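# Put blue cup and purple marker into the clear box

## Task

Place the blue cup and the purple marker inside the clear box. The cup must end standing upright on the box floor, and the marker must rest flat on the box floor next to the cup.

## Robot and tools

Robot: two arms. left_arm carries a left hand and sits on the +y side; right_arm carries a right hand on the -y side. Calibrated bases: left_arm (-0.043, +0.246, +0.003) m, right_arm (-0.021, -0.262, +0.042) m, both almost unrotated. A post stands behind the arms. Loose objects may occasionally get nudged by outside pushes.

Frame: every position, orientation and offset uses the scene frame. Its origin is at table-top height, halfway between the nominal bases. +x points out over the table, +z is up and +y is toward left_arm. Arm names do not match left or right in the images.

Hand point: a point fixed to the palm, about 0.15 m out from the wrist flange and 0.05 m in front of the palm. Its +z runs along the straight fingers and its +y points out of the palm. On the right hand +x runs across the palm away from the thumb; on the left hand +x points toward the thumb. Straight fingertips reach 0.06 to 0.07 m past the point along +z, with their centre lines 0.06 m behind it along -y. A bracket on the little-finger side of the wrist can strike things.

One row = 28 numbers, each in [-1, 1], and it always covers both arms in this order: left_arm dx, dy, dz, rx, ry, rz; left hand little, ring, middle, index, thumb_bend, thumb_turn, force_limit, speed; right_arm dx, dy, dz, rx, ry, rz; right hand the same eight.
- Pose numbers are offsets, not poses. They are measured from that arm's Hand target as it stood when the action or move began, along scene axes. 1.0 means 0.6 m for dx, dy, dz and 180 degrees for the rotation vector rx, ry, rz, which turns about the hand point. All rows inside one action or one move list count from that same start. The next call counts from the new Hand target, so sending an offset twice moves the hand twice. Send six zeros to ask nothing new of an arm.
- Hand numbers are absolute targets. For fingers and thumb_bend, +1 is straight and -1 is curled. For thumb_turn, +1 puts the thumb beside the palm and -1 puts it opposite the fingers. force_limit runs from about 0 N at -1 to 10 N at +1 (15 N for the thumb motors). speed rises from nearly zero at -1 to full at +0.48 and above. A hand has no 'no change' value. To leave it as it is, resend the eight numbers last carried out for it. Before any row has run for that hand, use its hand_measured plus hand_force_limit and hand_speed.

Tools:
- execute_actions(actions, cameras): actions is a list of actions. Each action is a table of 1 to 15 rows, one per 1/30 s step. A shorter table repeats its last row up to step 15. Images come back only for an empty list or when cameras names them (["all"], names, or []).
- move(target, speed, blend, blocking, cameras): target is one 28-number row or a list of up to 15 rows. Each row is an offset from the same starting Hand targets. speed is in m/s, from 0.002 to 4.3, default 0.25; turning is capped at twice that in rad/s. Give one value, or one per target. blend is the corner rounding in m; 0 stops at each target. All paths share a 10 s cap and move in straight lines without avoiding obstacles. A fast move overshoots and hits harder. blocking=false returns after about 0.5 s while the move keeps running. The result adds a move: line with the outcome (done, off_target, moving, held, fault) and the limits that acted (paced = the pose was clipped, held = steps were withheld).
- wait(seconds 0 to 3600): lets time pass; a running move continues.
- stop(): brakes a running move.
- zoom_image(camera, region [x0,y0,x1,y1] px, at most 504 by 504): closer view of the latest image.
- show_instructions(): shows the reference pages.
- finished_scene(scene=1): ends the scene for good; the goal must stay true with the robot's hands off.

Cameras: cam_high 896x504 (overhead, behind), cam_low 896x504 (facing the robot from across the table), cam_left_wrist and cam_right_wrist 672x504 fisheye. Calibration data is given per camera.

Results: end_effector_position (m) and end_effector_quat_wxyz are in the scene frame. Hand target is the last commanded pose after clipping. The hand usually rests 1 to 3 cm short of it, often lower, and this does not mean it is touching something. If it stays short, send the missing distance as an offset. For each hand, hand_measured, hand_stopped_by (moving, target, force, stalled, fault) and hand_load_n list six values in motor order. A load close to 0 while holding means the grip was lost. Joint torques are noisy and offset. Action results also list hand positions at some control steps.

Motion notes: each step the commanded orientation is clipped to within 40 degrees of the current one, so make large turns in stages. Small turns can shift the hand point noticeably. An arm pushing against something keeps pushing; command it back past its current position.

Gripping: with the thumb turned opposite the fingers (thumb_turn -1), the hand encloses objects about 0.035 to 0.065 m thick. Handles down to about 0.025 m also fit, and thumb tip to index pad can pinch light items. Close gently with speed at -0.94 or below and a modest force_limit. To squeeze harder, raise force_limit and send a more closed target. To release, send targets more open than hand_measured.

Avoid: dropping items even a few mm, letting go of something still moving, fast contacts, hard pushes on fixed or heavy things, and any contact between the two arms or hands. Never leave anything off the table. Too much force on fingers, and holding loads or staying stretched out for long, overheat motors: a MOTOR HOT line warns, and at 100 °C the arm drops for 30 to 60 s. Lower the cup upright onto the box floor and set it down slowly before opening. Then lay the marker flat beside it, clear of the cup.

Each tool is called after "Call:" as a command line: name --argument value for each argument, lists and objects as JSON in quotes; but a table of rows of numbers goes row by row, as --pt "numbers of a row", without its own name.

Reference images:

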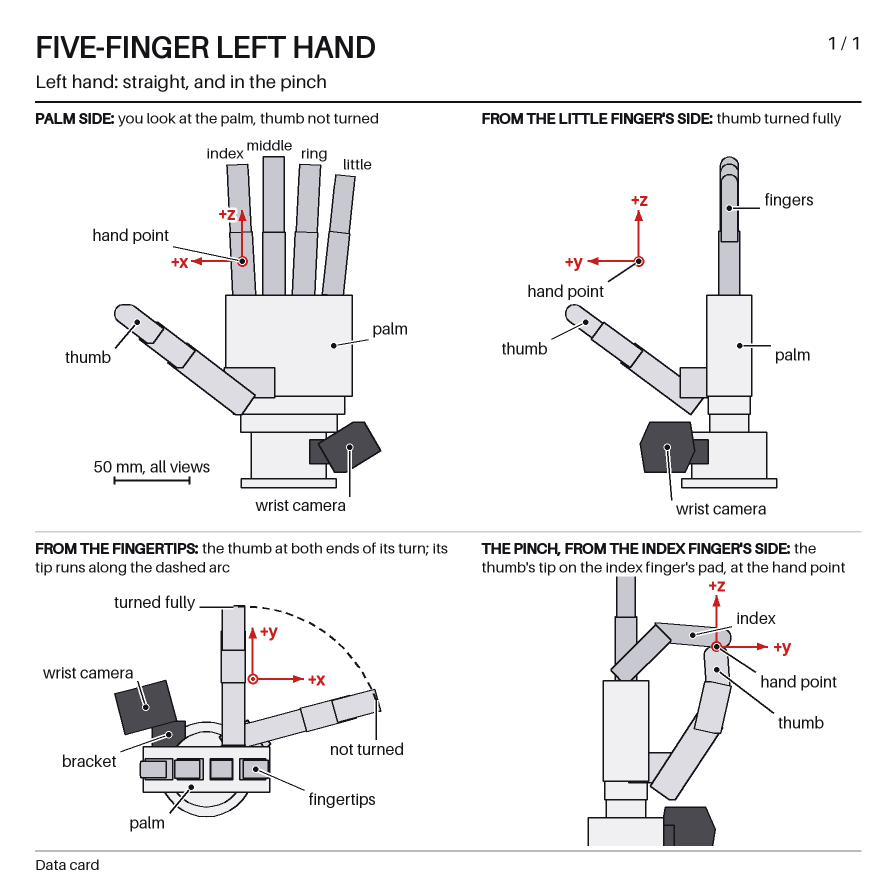

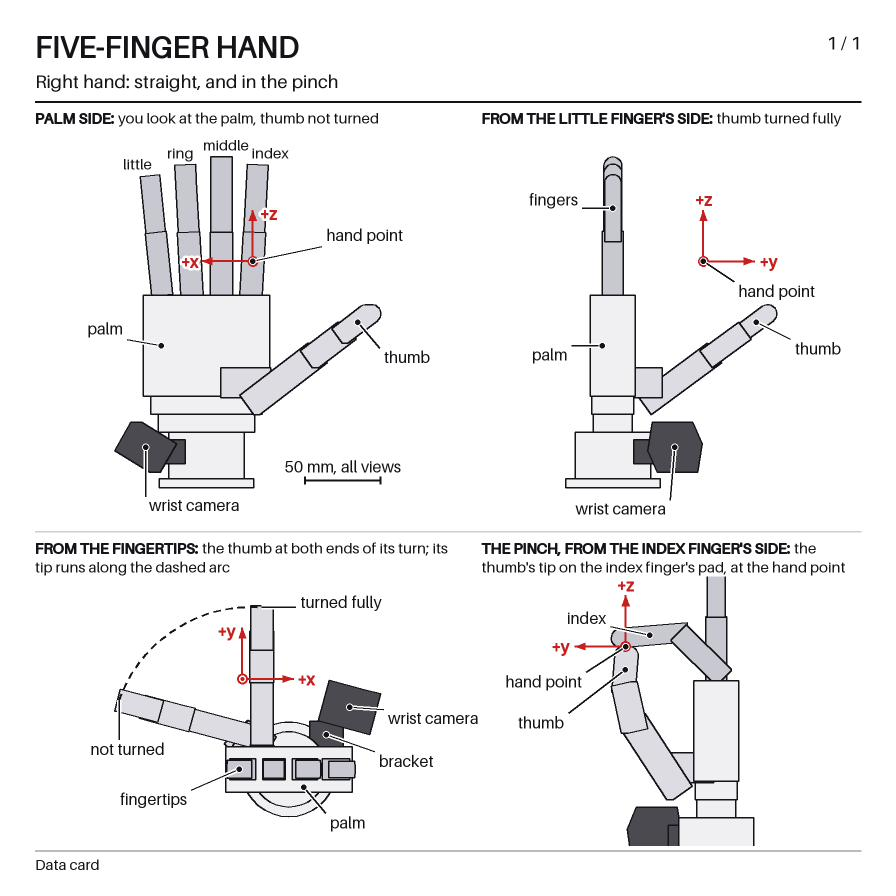

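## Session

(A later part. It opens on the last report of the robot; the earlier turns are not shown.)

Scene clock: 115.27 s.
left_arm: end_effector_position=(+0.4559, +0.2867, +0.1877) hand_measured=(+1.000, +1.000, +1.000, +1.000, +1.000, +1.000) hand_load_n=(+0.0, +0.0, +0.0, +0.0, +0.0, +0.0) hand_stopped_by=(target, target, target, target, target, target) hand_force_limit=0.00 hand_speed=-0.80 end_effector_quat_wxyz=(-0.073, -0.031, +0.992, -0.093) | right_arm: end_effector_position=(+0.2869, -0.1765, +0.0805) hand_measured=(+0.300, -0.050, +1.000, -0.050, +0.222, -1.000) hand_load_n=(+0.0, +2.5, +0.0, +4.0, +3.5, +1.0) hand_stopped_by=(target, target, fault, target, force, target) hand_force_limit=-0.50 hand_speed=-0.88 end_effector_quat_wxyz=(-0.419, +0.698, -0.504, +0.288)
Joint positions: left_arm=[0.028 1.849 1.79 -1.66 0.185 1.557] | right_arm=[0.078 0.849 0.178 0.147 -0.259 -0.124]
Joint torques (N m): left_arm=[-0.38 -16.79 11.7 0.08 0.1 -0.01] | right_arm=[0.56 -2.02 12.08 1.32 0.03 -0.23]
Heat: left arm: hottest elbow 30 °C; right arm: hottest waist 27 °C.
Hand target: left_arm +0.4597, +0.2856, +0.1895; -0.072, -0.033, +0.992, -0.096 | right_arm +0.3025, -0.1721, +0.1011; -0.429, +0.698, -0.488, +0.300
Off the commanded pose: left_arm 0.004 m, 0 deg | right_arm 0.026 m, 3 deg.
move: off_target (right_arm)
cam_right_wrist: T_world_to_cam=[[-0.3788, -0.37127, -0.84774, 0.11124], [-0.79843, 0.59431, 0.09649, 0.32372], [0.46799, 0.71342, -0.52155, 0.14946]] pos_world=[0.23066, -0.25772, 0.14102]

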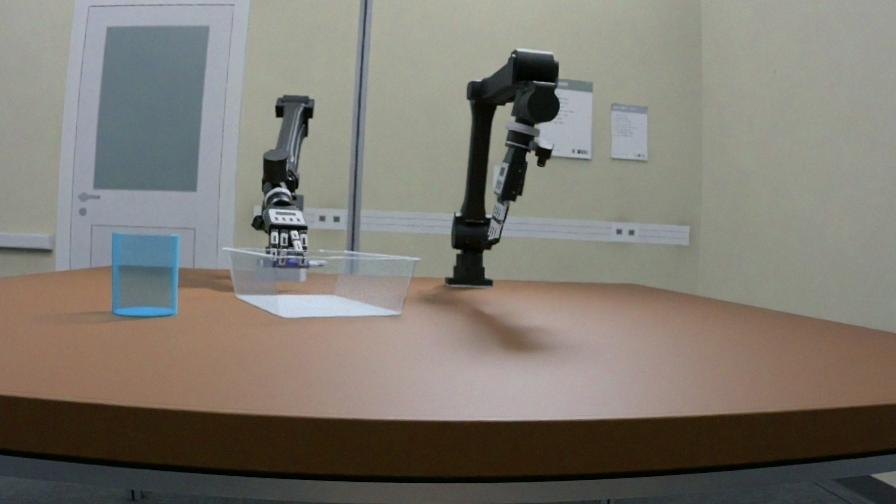

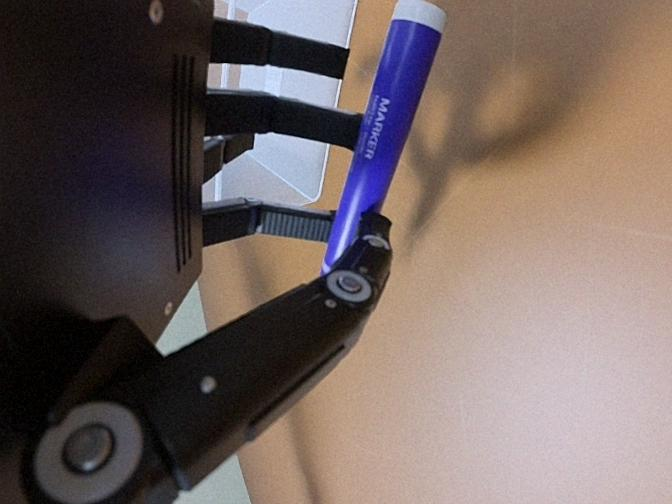

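Call:
execute_actions --actions '[]' --cameras '["cam_high"]'

Call:
zoom_image --camera "cam_high" --region '[400, 120, 600, 320]'

Scene clock: 115.70 s.
left_arm: end_effector_position=(+0.4559, +0.2867, +0.1877) hand_measured=(+1.000, +1.000, +1.000, +1.000, +1.000, +1.000) hand_load_n=(+0.0, +0.0, -0.5, +0.0, +0.0, +0.0) hand_stopped_by=(target, target, target, target, target, target) hand_force_limit=0.00 hand_speed=-0.80 end_effector_quat_wxyz=(-0.073, -0.031, +0.992, -0.093) | right_arm: end_effector_position=(+0.2869, -0.1765, +0.0805) hand_measured=(+0.300, -0.050, +1.000, -0.050, +0.222, -1.000) hand_load_n=(+0.0, +2.5, +0.0, +4.0, +4.0, +0.5) hand_stopped_by=(target, target, fault, target, force, target) hand_force_limit=-0.50 hand_speed=-0.88 end_effector_quat_wxyz=(-0.419, +0.698, -0.504, +0.288)
Joint positions: left_arm=[0.028 1.849 1.79 -1.66 0.185 1.557] | right_arm=[0.078 0.849 0.178 0.147 -0.259 -0.124]
Joint velocities: within noise
Joint torques (N m): left_arm=[-0.44 -16.79 11.69 0.1 0.11 0] | right_arm=[0.44 -1.44 12.05 1.13 0.03 -0.16]
Motor temperatures (°C): left_arm=[26 27 30 25 26 22] | right_arm=[27 25 27 25 26 26]
Heat: left arm: hottest elbow 30 °C; right arm: hottest waist 27 °C.
Hand target: left_arm +0.4597, +0.2856, +0.1895; -0.072, -0.033, +0.992, -0.096 | right_arm +0.3025, -0.1721, +0.1011; -0.429, +0.698, -0.488, +0.300
Off the commanded pose: left_arm 0.004 m, 0 deg | right_arm 0.026 m, 3 deg.
Images, in order (width x height): cam_high 896x504.

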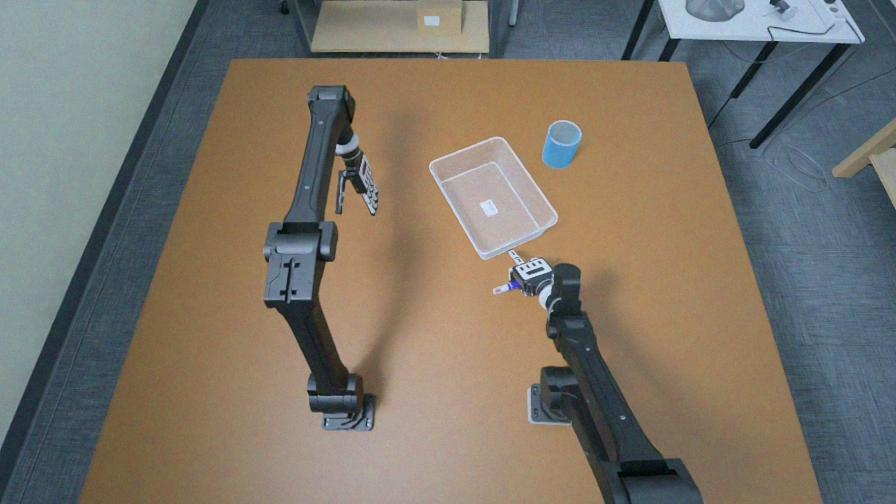

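Scaled by 2.520 from the camera's image (finer frame: 1280x720).

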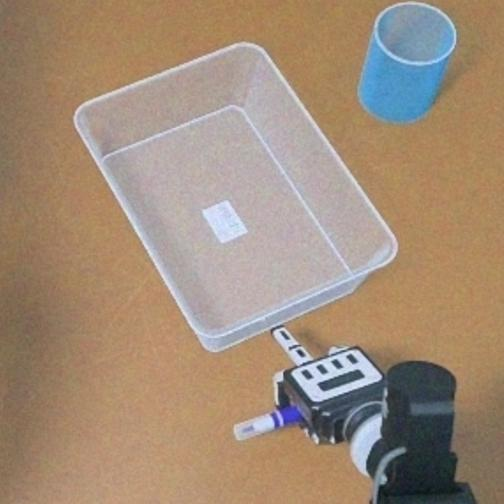

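Call:
move --pt "0 0 0 0 0 0 1 1 1 1 1 1 0 -0.8 0 0 0.133 0 0 0 0.3 -0.05 0.3 -0.05 0.0 -1 -0.5 -0.88" --pt "0 0 0 0 0 0 1 1 1 1 1 1 0 -0.8 0.3775 0.075 0.14 -0.0164 0.035 0.0556 0.3 -0.05 0.3 -0.05 0.0 -1 -0.5 -0.88" --speed 0.15 --blend '[0.03,0]' --cameras '["all"]'

Scene clock: 124.27 s.
left_arm: end_effector_position=(+0.4559, +0.2867, +0.1877) hand_measured=(+1.000, +1.000, +1.000, +1.000, +1.000, +1.000) hand_load_n=(+0.0, +0.5, +0.0, +0.0, +0.0, +0.0) hand_stopped_by=(target, target, target, target, target, target) hand_force_limit=0.00 hand_speed=-0.80 end_effector_quat_wxyz=(-0.073, -0.031, +0.992, -0.093) | right_arm: end_effector_position=(+0.5153, -0.1362, +0.1723) hand_measured=(+0.300, -0.050, +1.000, -0.050, +0.222, -1.000) hand_load_n=(+0.0, +2.0, -0.5, +4.0, +4.0, +0.5) hand_stopped_by=(target, target, fault, target, force, target) hand_force_limit=-0.50 hand_speed=-0.88 end_effector_quat_wxyz=(-0.401, +0.758, -0.459, +0.231)
Joint positions: left_arm=[0.028 1.849 1.79 -1.66 0.185 1.557] | right_arm=[0.117 1.46 0.973 -0.166 -0.34 -0.227]
Joint torques (N m): left_arm=[-0.38 -16.67 11.69 0.08 0.11 -0.01] | right_arm=[-0.09 -9.76 13.04 1.17 -0.51 -0.29]
Heat: left arm: hottest elbow 30 °C; right arm: hottest elbow 28 °C.
Hand target: left_arm +0.4597, +0.2856, +0.1895; -0.072, -0.033, +0.992, -0.096 | right_arm +0.5291, -0.1271, +0.1849; -0.408, +0.765, -0.440, +0.235
Off the commanded pose: left_arm 0.004 m, 0 deg | right_arm 0.021 m, 2 deg.
move: off_target (right_arm)
cam_right_wrist: T_world_to_cam=[[-0.38901, -0.46889, -0.79298, 0.27306], [-0.87237, 0.46411, 0.15353, 0.48372], [0.29604, 0.7515, -0.58959, 0.16731]] pos_world=[0.47868, -0.22219, 0.24091]

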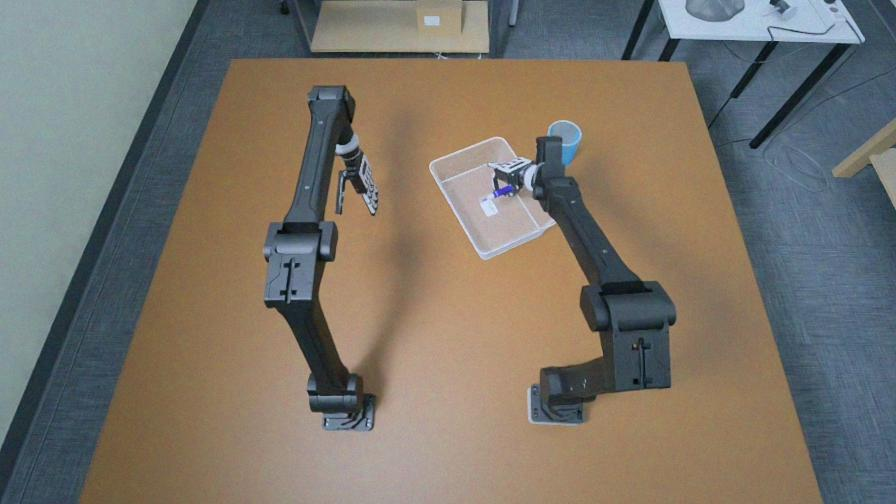

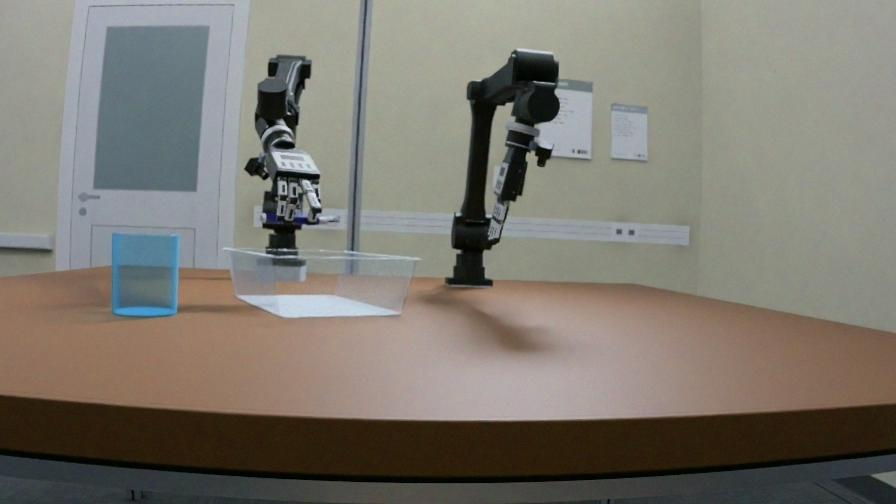

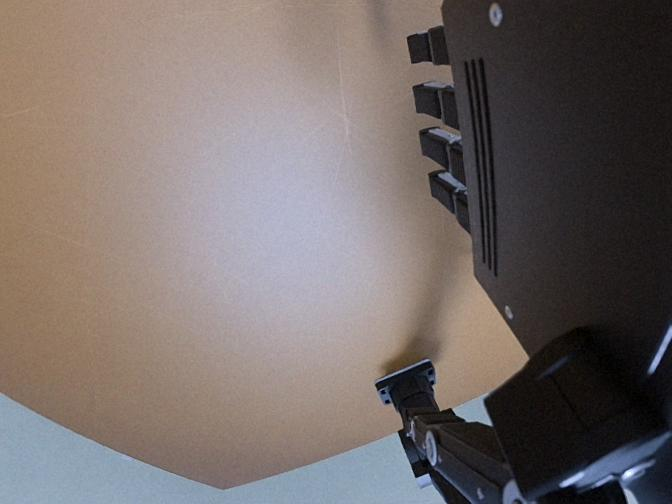

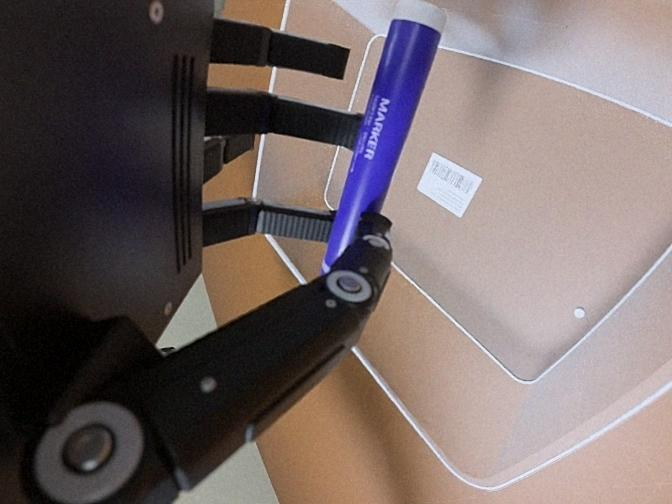

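Call:
move --target '[0,0,0,0,0,0,1,1,1,1,1,1,0,-0.8,0.0117,0.01,-0.1867,0,0,0,0.3,-0.05,0.3,-0.05,0.0,-1,-0.5,-0.88]' --speed 0.1 --cameras '["cam_high","cam_low","cam_right_wrist"]'

Scene clock: 128.13 s.
left_arm: end_effector_position=(+0.4559, +0.2867, +0.1877) hand_measured=(+1.000, +1.000, +1.000, +1.000, +1.000, +1.000) hand_load_n=(+0.0, +0.0, +0.0, +0.0, +0.0, +0.0) hand_stopped_by=(target, target, target, target, target, target) hand_force_limit=0.00 hand_speed=-0.80 end_effector_quat_wxyz=(-0.073, -0.031, +0.992, -0.093) | right_arm: end_effector_position=(+0.5362, -0.1279, +0.0796) hand_measured=(+0.300, -0.050, +1.000, -0.050, +0.222, -1.000) hand_load_n=(+0.0, +2.5, +0.0, +4.0, +3.5, +0.5) hand_stopped_by=(target, target, fault, target, force, target) hand_force_limit=-0.50 hand_speed=-0.88 end_effector_quat_wxyz=(-0.405, +0.760, -0.453, +0.232)
Joint positions: left_arm=[0.028 1.849 1.79 -1.66 0.185 1.557] | right_arm=[0.129 1.665 0.917 0.107 -0.34 -0.227]
Joint torques (N m): left_arm=[-0.38 -16.67 11.69 0.06 0.11 0] | right_arm=[0.73 -11.05 7.28 2.95 -0.05 -0.2]
Heat: left arm: hottest elbow 30 °C; right arm: hottest elbow 28 °C.
Hand target: left_arm +0.4597, +0.2856, +0.1895; -0.072, -0.033, +0.992, -0.096 | right_arm +0.5360, -0.1210, +0.0729; -0.408, +0.765, -0.440, +0.235
Off the commanded pose: left_arm 0.004 m, 0 deg | right_arm 0.010 m, 2 deg.
move: done
cam_right_wrist: T_world_to_cam=[[-0.37456, -0.47249, -0.79778, 0.20368], [-0.87934, 0.45388, 0.14405, 0.5155], [0.29403, 0.75548, -0.58549, 0.10144]] pos_world=[0.49977, -0.21437, 0.14763]

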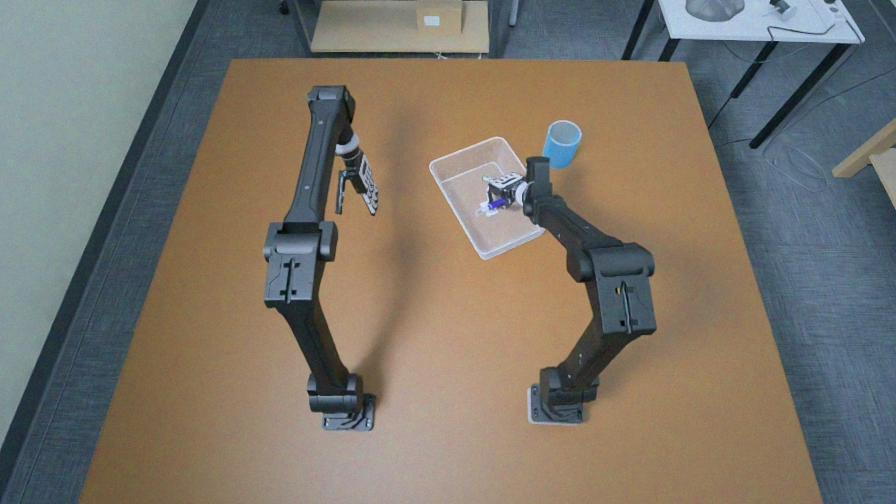

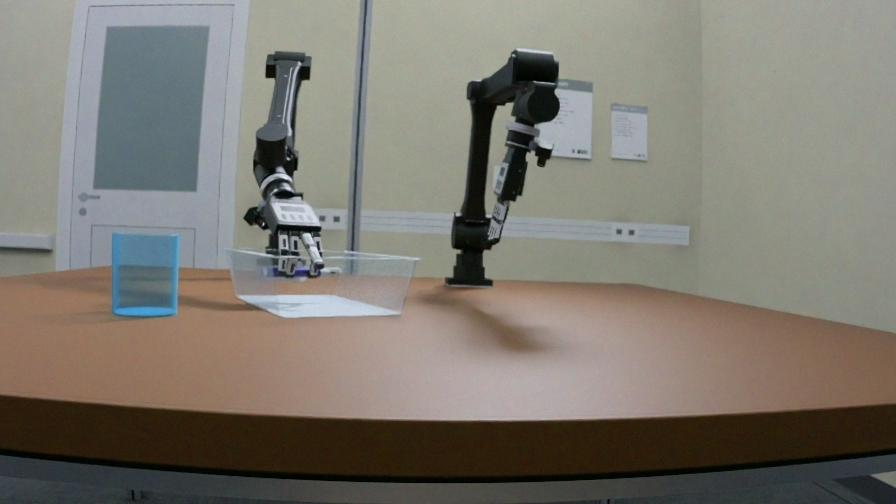

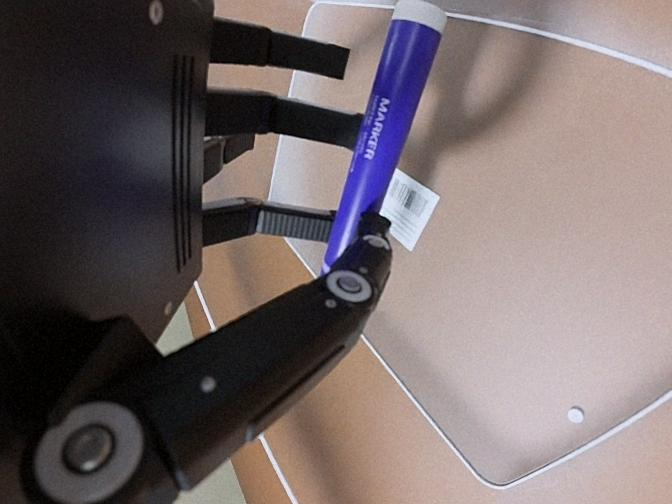

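Call:
move --target '[0,0,0,0,0,0,1,1,1,1,1,1,0,-0.8,-0.0167,-0.0017,-0.05,0,0,0,0.3,-0.05,0.3,-0.05,0.0,-1,-0.5,-0.88]' --speed 0.06 --cameras '["cam_low","cam_right_wrist"]'

Call:
zoom_image --camera "cam_low" --region '[210, 220, 430, 340]'

Scene clock: 131.70 s.
left_arm: end_effector_position=(+0.4559, +0.2867, +0.1877) hand_measured=(+1.000, +1.000, +1.000, +1.000, +1.000, +1.000) hand_load_n=(+0.0, +0.0, +0.0, +0.0, +0.0, +0.0) hand_stopped_by=(target, target, target, target, target, target) hand_force_limit=0.00 hand_speed=-0.80 end_effector_quat_wxyz=(-0.073, -0.031, +0.992, -0.093) | right_arm: end_effector_position=(+0.5275, -0.1288, +0.0503) hand_measured=(+0.300, -0.050, +1.000, -0.050, +0.222, -1.000) hand_load_n=(+0.0, +2.5, +0.0, +4.0, +3.5, +0.5) hand_stopped_by=(target, target, fault, target, force, target) hand_force_limit=-0.50 hand_speed=-0.88 end_effector_quat_wxyz=(-0.406, +0.759, -0.452, +0.233)
Joint positions: left_arm=[0.028 1.849 1.79 -1.66 0.185 1.557] | right_arm=[0.129 1.709 0.868 0.202 -0.34 -0.227]
Joint torques (N m): left_arm=[-0.38 -16.73 11.67 0.09 0.11 -0.01] | right_arm=[0.26 -11.34 6.64 2.84 -0.08 -0.2]
Heat: left arm: hottest elbow 30 °C; right arm: hottest elbow 28 °C.
Hand target: left_arm +0.4597, +0.2856, +0.1895; -0.072, -0.033, +0.992, -0.096 | right_arm +0.5260, -0.1220, +0.0428; -0.408, +0.765, -0.440, +0.235
Off the commanded pose: left_arm 0.004 m, 0 deg | right_arm 0.010 m, 2 deg.
move: done
cam_right_wrist: T_world_to_cam=[[-0.37264, -0.47231, -0.79879, 0.17577], [-0.87968, 0.45386, 0.14202, 0.51276], [0.29546, 0.7556, -0.58461, 0.08665]] pos_world=[0.49096, -0.21517, 0.11823]

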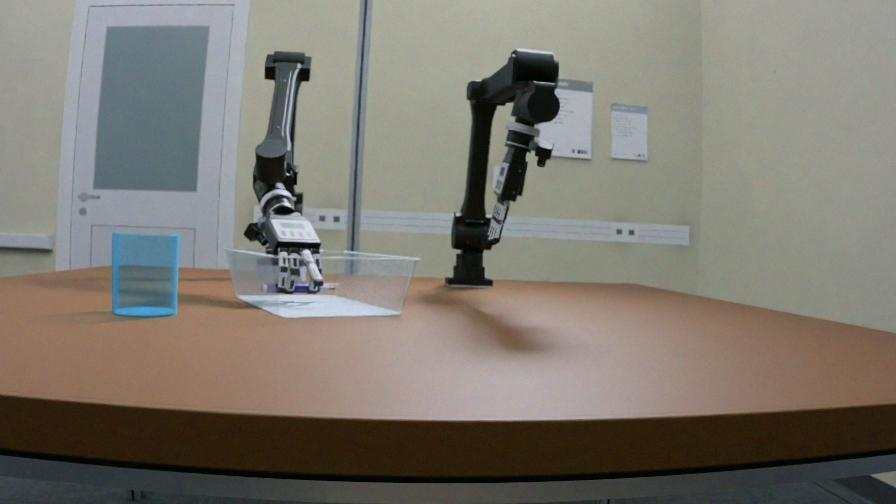

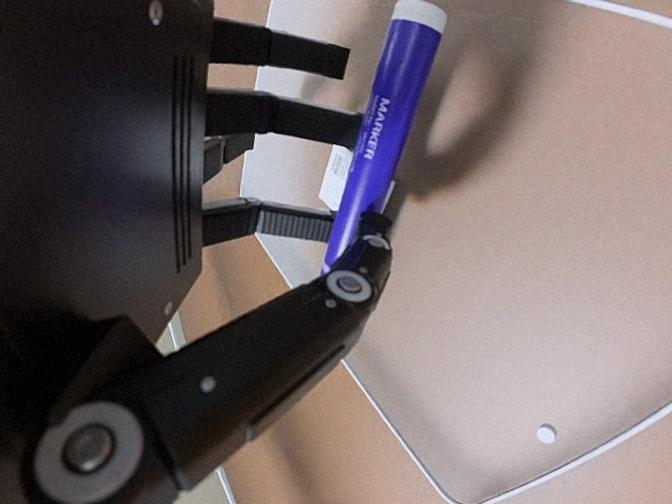

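Scaled by 2.291 from the camera's image (finer frame: 1280x720).

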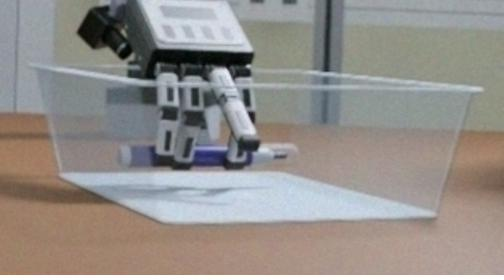

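Call:
move --target '[0,0,0,0,0,0,1,1,1,1,1,1,0,-0.8,0,0,-0.022,0,0,0,0.3,-0.05,0.3,-0.05,0.0,-1,-0.5,-0.88]' --speed 0.04 --cameras '["cam_low","cam_right_wrist"]'

Call:
zoom_image --camera "cam_low" --region '[210, 220, 430, 340]'

Scene clock: 133.70 s.
left_arm: end_effector_position=(+0.4559, +0.2867, +0.1877) hand_measured=(+1.000, +1.000, +1.000, +1.000, +1.000, +1.000) hand_load_n=(+0.0, +0.0, +0.0, -0.5, +0.0, +0.0) hand_stopped_by=(target, target, target, target, target, target) hand_force_limit=0.00 hand_speed=-0.80 end_effector_quat_wxyz=(-0.073, -0.031, +0.992, -0.093) | right_arm: end_effector_position=(+0.5278, -0.1288, +0.0372) hand_measured=(+0.300, -0.050, +1.000, -0.050, +0.222, -1.000) hand_load_n=(+0.0, +2.5, +0.0, +4.0, +4.0, +1.0) hand_stopped_by=(target, target, fault, target, force, target) hand_force_limit=-0.50 hand_speed=-0.88 end_effector_quat_wxyz=(-0.406, +0.759, -0.452, +0.233)
Joint positions: left_arm=[0.028 1.849 1.79 -1.66 0.185 1.557] | right_arm=[0.129 1.739 0.86 0.241 -0.34 -0.227]
Joint torques (N m): left_arm=[-0.44 -16.73 11.67 0.08 0.11 -0.01] | right_arm=[-0.09 -11.34 6.42 2.92 -0.11 -0.19]
Heat: left arm: hottest elbow 30 °C; right arm: hottest elbow 28 °C.
Hand target: left_arm +0.4597, +0.2856, +0.1895; -0.072, -0.033, +0.992, -0.096 | right_arm +0.5259, -0.1220, +0.0296; -0.408, +0.765, -0.440, +0.235
Off the commanded pose: left_arm 0.004 m, 0 deg | right_arm 0.010 m, 2 deg.
move: done
cam_right_wrist: T_world_to_cam=[[-0.37217, -0.47228, -0.79903, 0.16518], [-0.87975, 0.4539, 0.14148, 0.51489], [0.29586, 0.7556, -0.58441, 0.07871]] pos_world=[0.49116, -0.21517, 0.10513]

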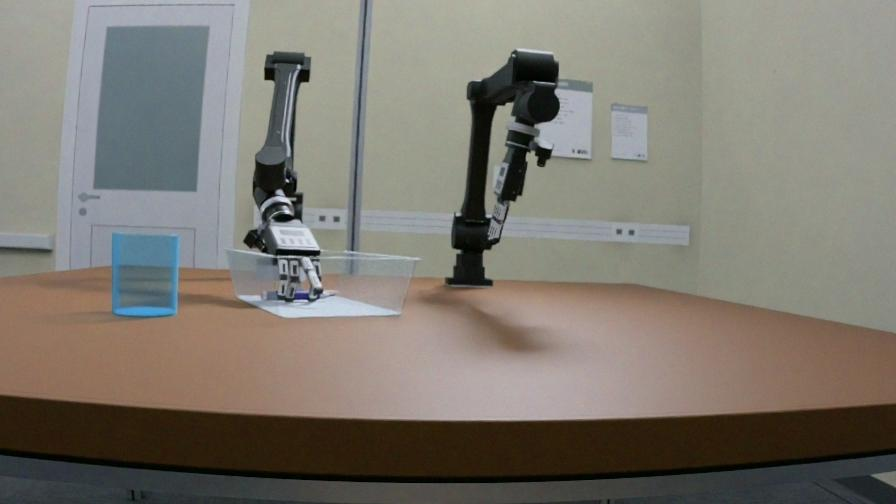

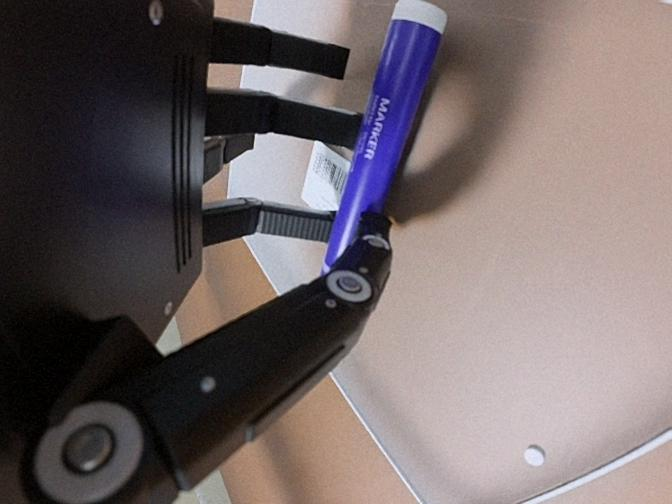

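Scaled by 2.291 from the camera's image (finer frame: 1280x720).

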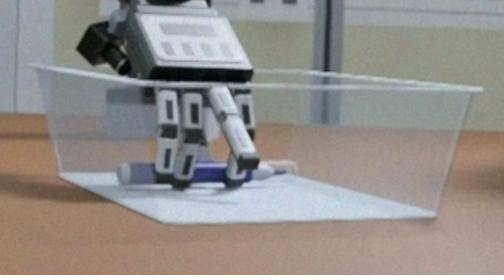

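Call:
move --target '[0,0,0,0,0,0,1,1,1,1,1,1,0,-0.8,0,0,-0.006,0,0,0,0.3,-0.05,0.3,-0.05,0.0,-1,-0.5,-0.88]' --speed 0.03 --cameras '["cam_low","cam_right_wrist"]'

Call:
zoom_image --camera "cam_low" --region '[240, 260, 360, 340]'

Scene clock: 135.03 s.
left_arm: end_effector_position=(+0.4559, +0.2867, +0.1877) hand_measured=(+1.000, +1.000, +1.000, +1.000, +1.000, +1.000) hand_load_n=(+0.0, +0.0, +0.0, +0.0, +0.0, +0.0) hand_stopped_by=(target, target, target, target, target, target) hand_force_limit=0.00 hand_speed=-0.80 end_effector_quat_wxyz=(-0.073, -0.031, +0.992, -0.093) | right_arm: end_effector_position=(+0.5287, -0.1287, +0.0352) hand_measured=(+0.300, -0.050, +1.000, -0.050, +0.222, -1.000) hand_load_n=(+0.0, +2.5, +0.0, +4.0, +4.0, +1.0) hand_stopped_by=(target, target, fault, target, force, target) hand_force_limit=-0.50 hand_speed=-0.88 end_effector_quat_wxyz=(-0.407, +0.759, -0.452, +0.234)
Joint positions: left_arm=[0.028 1.849 1.79 -1.66 0.185 1.557] | right_arm=[0.129 1.746 0.86 0.25 -0.34 -0.227]
Joint torques (N m): left_arm=[-0.32 -16.73 11.7 0.1 0.11 0] | right_arm=[0.15 -11.69 6.26 2.97 -0.11 -0.18]
Heat: left arm: hottest elbow 30 °C; right arm: hottest elbow 28 °C.
Hand target: left_arm +0.4597, +0.2856, +0.1895; -0.072, -0.033, +0.992, -0.096 | right_arm +0.5260, -0.1220, +0.0261; -0.408, +0.765, -0.440, +0.235
Off the commanded pose: left_arm 0.004 m, 0 deg | right_arm 0.012 m, 1 deg.
move: off_target (right_arm)
cam_right_wrist: T_world_to_cam=[[-0.37006, -0.47204, -0.80014, 0.16298], [-0.88013, 0.45383, 0.13932, 0.51624], [0.29737, 0.75579, -0.5834, 0.07637]] pos_world=[0.49196, -0.21507, 0.10304]

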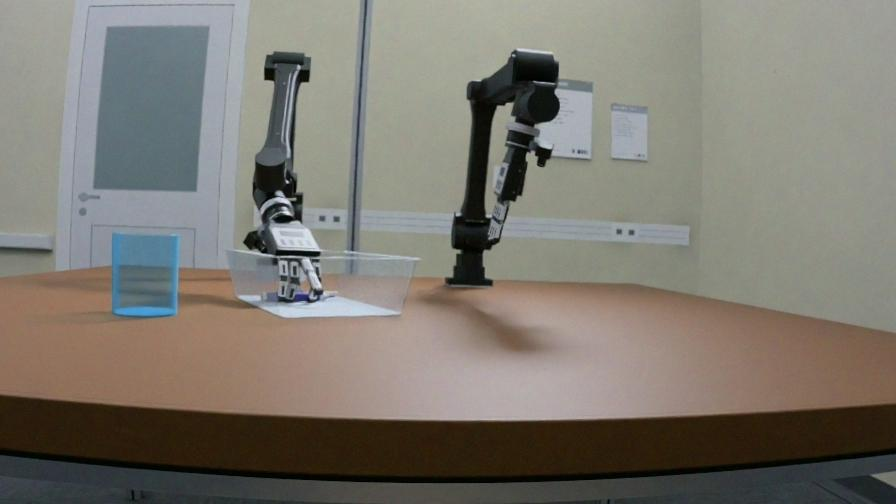

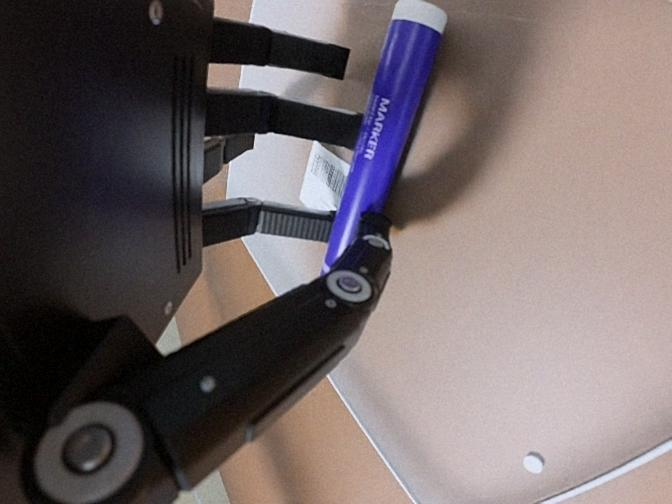

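Scaled by 4.200 from the camera's image (finer frame: 1280x720).

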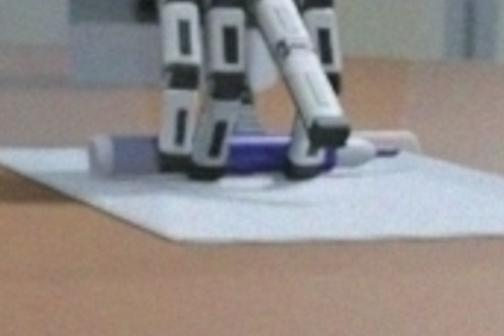

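Call:
move --target '[0,0,0,0,0,0,1,1,1,1,1,1,0,-0.8,0,0,0,0,0,0,0.3,-0.05,0.3,-0.05,0.42,-1,-0.5,-0.85]' --cameras '["cam_low","cam_right_wrist"]'

Scene clock: 137.93 s.
left_arm: end_effector_position=(+0.4559, +0.2867, +0.1877) hand_measured=(+1.000, +1.000, +1.000, +1.000, +1.000, +1.000) hand_load_n=(+0.0, +0.0, +0.0, +0.0, +0.0, +0.0) hand_stopped_by=(target, target, target, target, target, target) hand_force_limit=0.00 hand_speed=-0.80 end_effector_quat_wxyz=(-0.073, -0.031, +0.992, -0.093) | right_arm: end_effector_position=(+0.5287, -0.1287, +0.0352) hand_measured=(+0.300, -0.050, +1.000, -0.050, +0.420, -1.000) hand_load_n=(+0.0, +0.0, +0.0, +0.0, +0.0, +0.0) hand_stopped_by=(target, target, fault, target, target, target) hand_force_limit=-0.50 hand_speed=-0.85 end_effector_quat_wxyz=(-0.407, +0.759, -0.452, +0.234)
Joint positions: left_arm=[0.028 1.849 1.79 -1.66 0.185 1.557] | right_arm=[0.129 1.746 0.86 0.25 -0.34 -0.227]
Joint torques (N m): left_arm=[-0.44 -16.73 11.69 0.09 0.11 -0.01] | right_arm=[-0.15 -11.28 6.32 3.1 -0.11 -0.22]
Heat: left arm: hottest elbow 31 °C; right arm: hottest elbow 28 °C.
Hand target: left_arm +0.4597, +0.2856, +0.1895; -0.072, -0.033, +0.992, -0.096 | right_arm +0.5260, -0.1220, +0.0261; -0.408, +0.765, -0.440, +0.235
Off the commanded pose: left_arm 0.004 m, 0 deg | right_arm 0.012 m, 1 deg.
move: done
cam_right_wrist: T_world_to_cam=[[-0.37006, -0.47204, -0.80014, 0.16298], [-0.88013, 0.45383, 0.13932, 0.51624], [0.29737, 0.75579, -0.5834, 0.07637]] pos_world=[0.49196, -0.21507, 0.10304]

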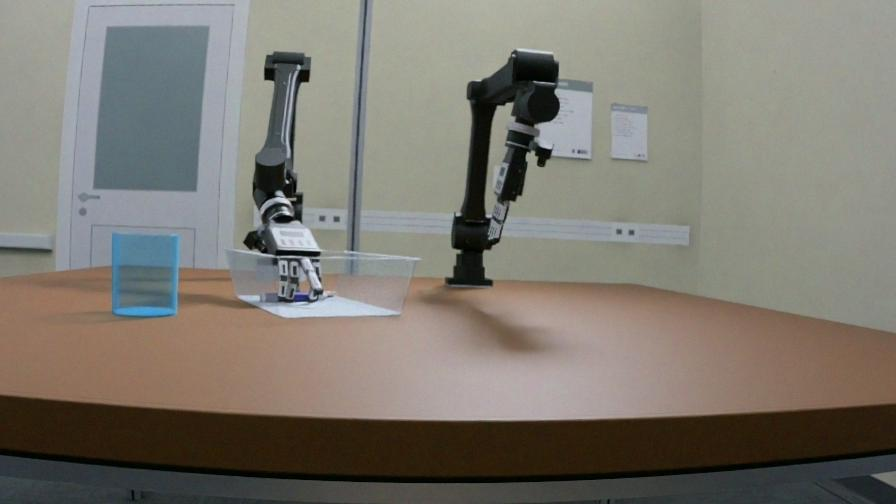

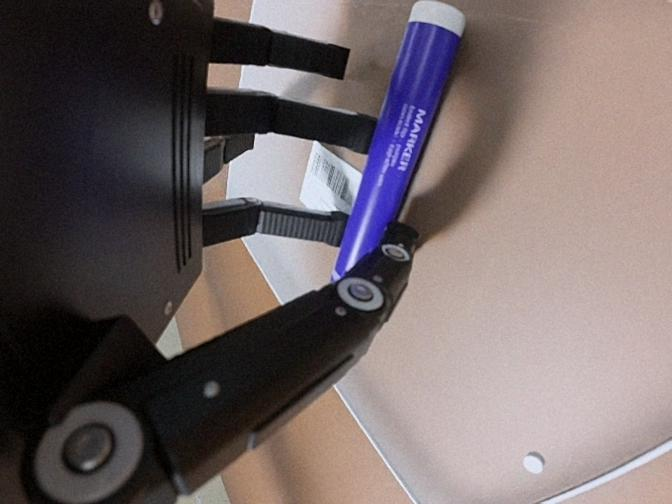

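Call:
move --pt "0 0 0 0 0 0 1 1 1 1 1 1 0 -0.8 0 0 0 0 0 0 0.3 0.08 0.3 0.08 0.5 -1 -0.5 -0.7" --pt "0 0 0 0 0 0 1 1 1 1 1 1 0 -0.8 -0.005 0 0.1 0 0 0 0.3 0.08 0.3 0.08 0.5 -1 -0.5 -0.7" --pt "0 0 0 0 0 0 1 1 1 1 1 1 0 -0.8 -0.02 0 0.27 0 0 0 0.3 0.08 0.3 0.08 0.5 -1 -0.5 -0.7" --speed '[0.05,0.06,0.15]' --blend '[0,0.01,0]' --cameras '["all"]'

Scene clock: 141.93 s.
left_arm: end_effector_position=(+0.4559, +0.2867, +0.1877) hand_measured=(+1.000, +1.000, +1.000, +1.000, +1.000, +1.000) hand_load_n=(+0.0, +0.0, +0.0, +0.0, +0.0, +0.0) hand_stopped_by=(target, target, target, target, target, target) hand_force_limit=0.00 hand_speed=-0.80 end_effector_quat_wxyz=(-0.073, -0.031, +0.992, -0.093) | right_arm: end_effector_position=(+0.5020, -0.1299, +0.1708) hand_measured=(+0.300, +0.080, +1.000, +0.080, +0.500, -1.000) hand_load_n=(+0.0, +0.0, +0.0, +0.0, +0.0, +0.0) hand_stopped_by=(target, target, fault, target, target, target) hand_force_limit=-0.50 hand_speed=-0.70 end_effector_quat_wxyz=(-0.400, +0.762, -0.455, +0.226)
Joint positions: left_arm=[0.028 1.849 1.79 -1.66 0.185 1.557] | right_arm=[0.132 1.434 0.944 -0.169 -0.339 -0.227]
Joint torques (N m): left_arm=[-0.38 -16.73 11.67 0.1 0.11 0] | right_arm=[0.5 -10.99 12.55 1.11 -0.01 -0.15]
Heat: left arm: hottest elbow 31 °C; right arm: hottest elbow 28 °C.
Hand target: left_arm +0.4597, +0.2856, +0.1895; -0.072, -0.033, +0.992, -0.096 | right_arm +0.5139, -0.1220, +0.1880; -0.408, +0.765, -0.440, +0.235
Off the commanded pose: left_arm 0.004 m, 0 deg | right_arm 0.022 m, 2 deg.
move: off_target (right_arm)
cam_right_wrist: T_world_to_cam=[[-0.38744, -0.47532, -0.78991, 0.26751], [-0.87755, 0.45269, 0.15802, 0.46977], [0.28247, 0.75442, -0.59251, 0.1732]] pos_world=[0.46697, -0.21617, 0.23969]

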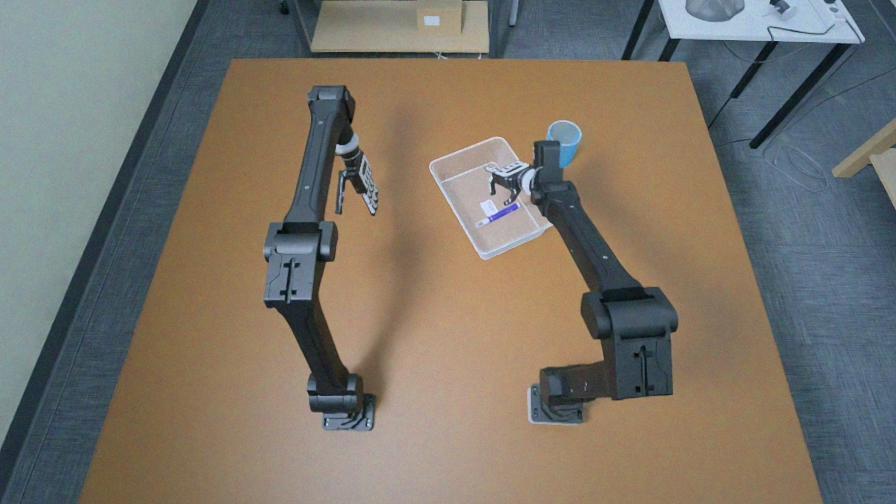

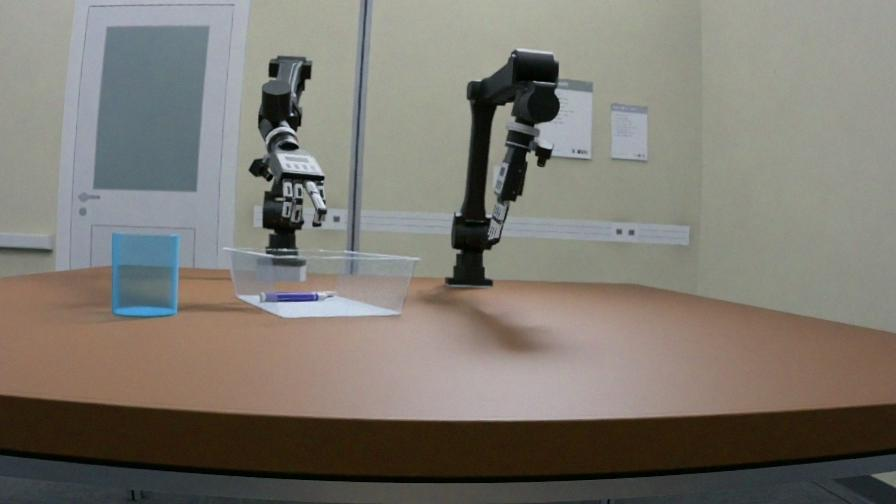

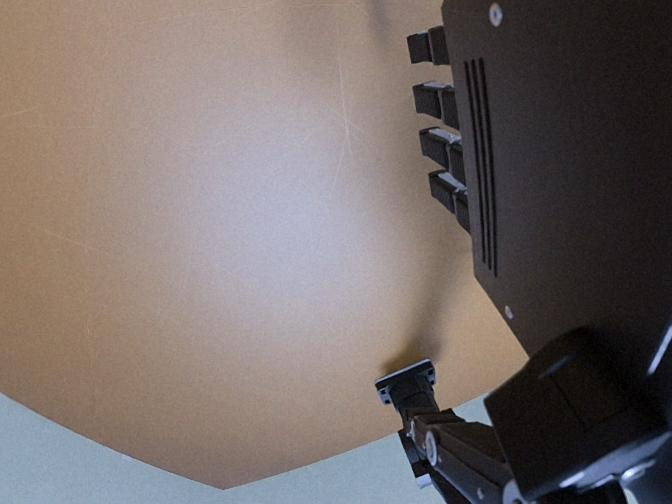

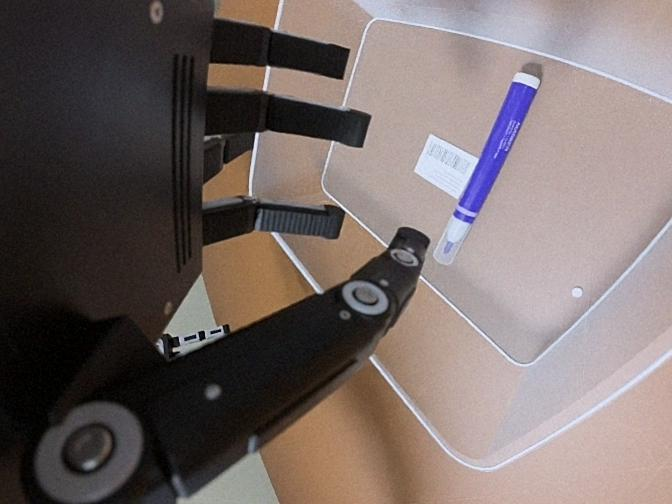

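Call:
move --pt "0 0 0 0 0 0 1 1 1 1 1 1 0 -0.8 0.02 -0.02 0.1 0 0 0 1 0.2 0.3 0.2 0.8 -1 -0.5 0" --pt "0 0 0 0 0 0 1 1 1 1 1 1 0 -0.8 0.368 -0.305 0.045 0.0224 -0.104 -0.199 1 0.2 0.3 0.2 0.8 -1 -0.5 0" --speed 0.2 --blend '[0.04,0]' --cameras '["all"]'

Scene clock: 151.83 s.
left_arm: end_effector_position=(+0.4559, +0.2867, +0.1877) hand_measured=(+1.000, +1.000, +1.000, +1.000, +1.000, +1.000) hand_load_n=(-0.5, +0.0, +0.0, +0.0, +0.0, +0.0) hand_stopped_by=(target, target, target, target, target, target) hand_force_limit=0.00 hand_speed=-0.80 end_effector_quat_wxyz=(-0.073, -0.031, +0.992, -0.093) | right_arm: end_effector_position=(+0.7138, -0.2972, +0.1970) hand_measured=(+1.000, +0.200, +1.000, +0.200, +0.800, -1.000) hand_load_n=(+0.0, +0.0, +0.0, +0.0, +0.0, +0.0) hand_stopped_by=(target, target, fault, target, target, target) hand_force_limit=-0.50 hand_speed=0.00 end_effector_quat_wxyz=(-0.390, +0.551, -0.594, +0.439)
Joint positions: left_arm=[0.028 1.849 1.79 -1.66 0.185 1.557] | right_arm=[-0.052 1.781 1.261 0.204 0.011 -0.017]
Joint torques (N m): left_arm=[-0.38 -16.79 11.66 0.09 0.1 -0.01] | right_arm=[-2.08 -14.68 13.11 3.12 0.19 0]
Heat: left arm: hottest elbow 31 °C; right arm: hottest elbow 29 °C.
Hand target: left_arm +0.4597, +0.2856, +0.1895; -0.072, -0.033, +0.992, -0.096 | right_arm +0.7348, -0.3050, +0.2151; -0.407, +0.531, -0.590, +0.452
Off the commanded pose: left_arm 0.004 m, 0 deg | right_arm 0.029 m, 3 deg.
move: off_target (right_arm); blend cut to 0.0312 m at target 1
cam_right_wrist: T_world_to_cam=[[-0.33461, -0.23336, -0.913, 0.34915], [-0.49064, 0.87032, -0.04263, 0.61467], [0.80455, 0.4337, -0.40572, -0.2497]] pos_world=[0.61931, -0.34519, 0.24367]

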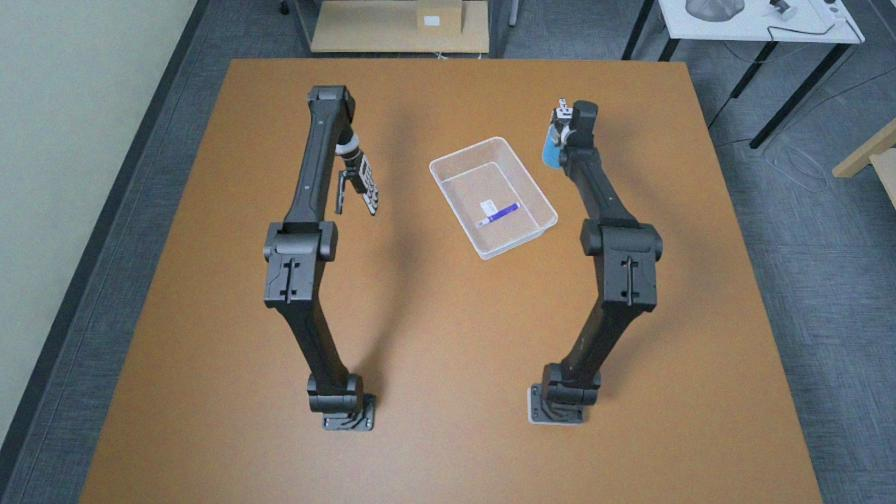

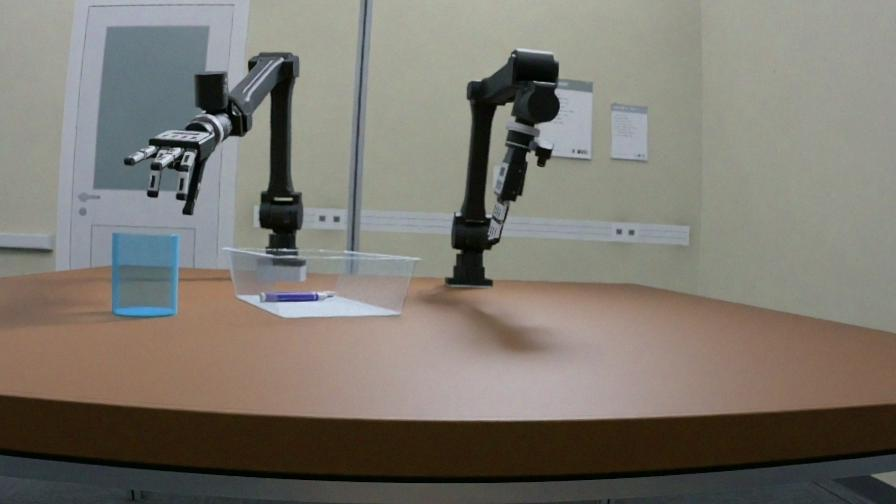

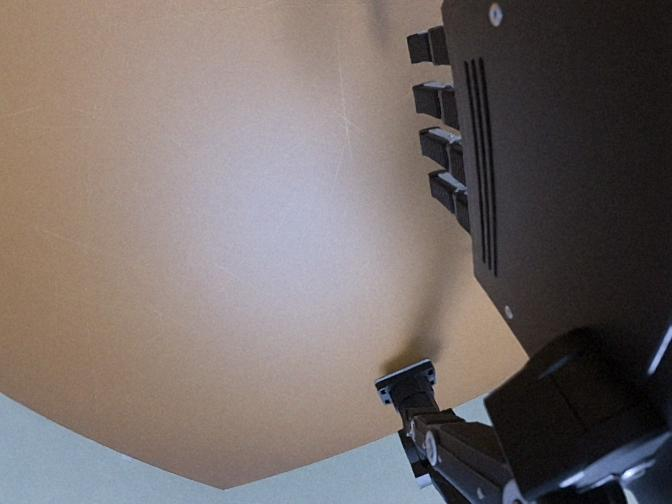

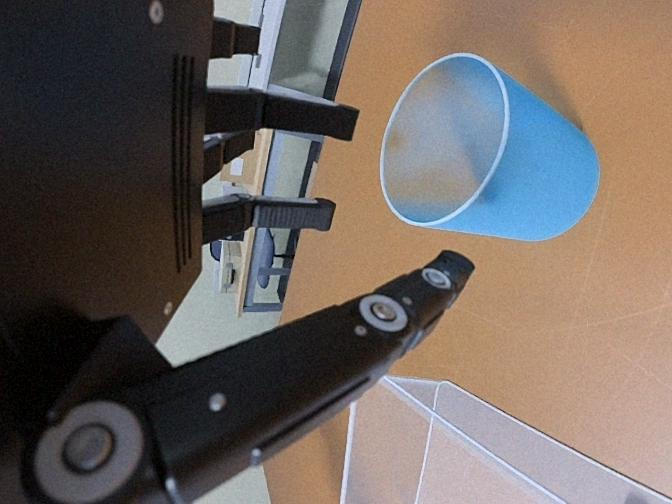

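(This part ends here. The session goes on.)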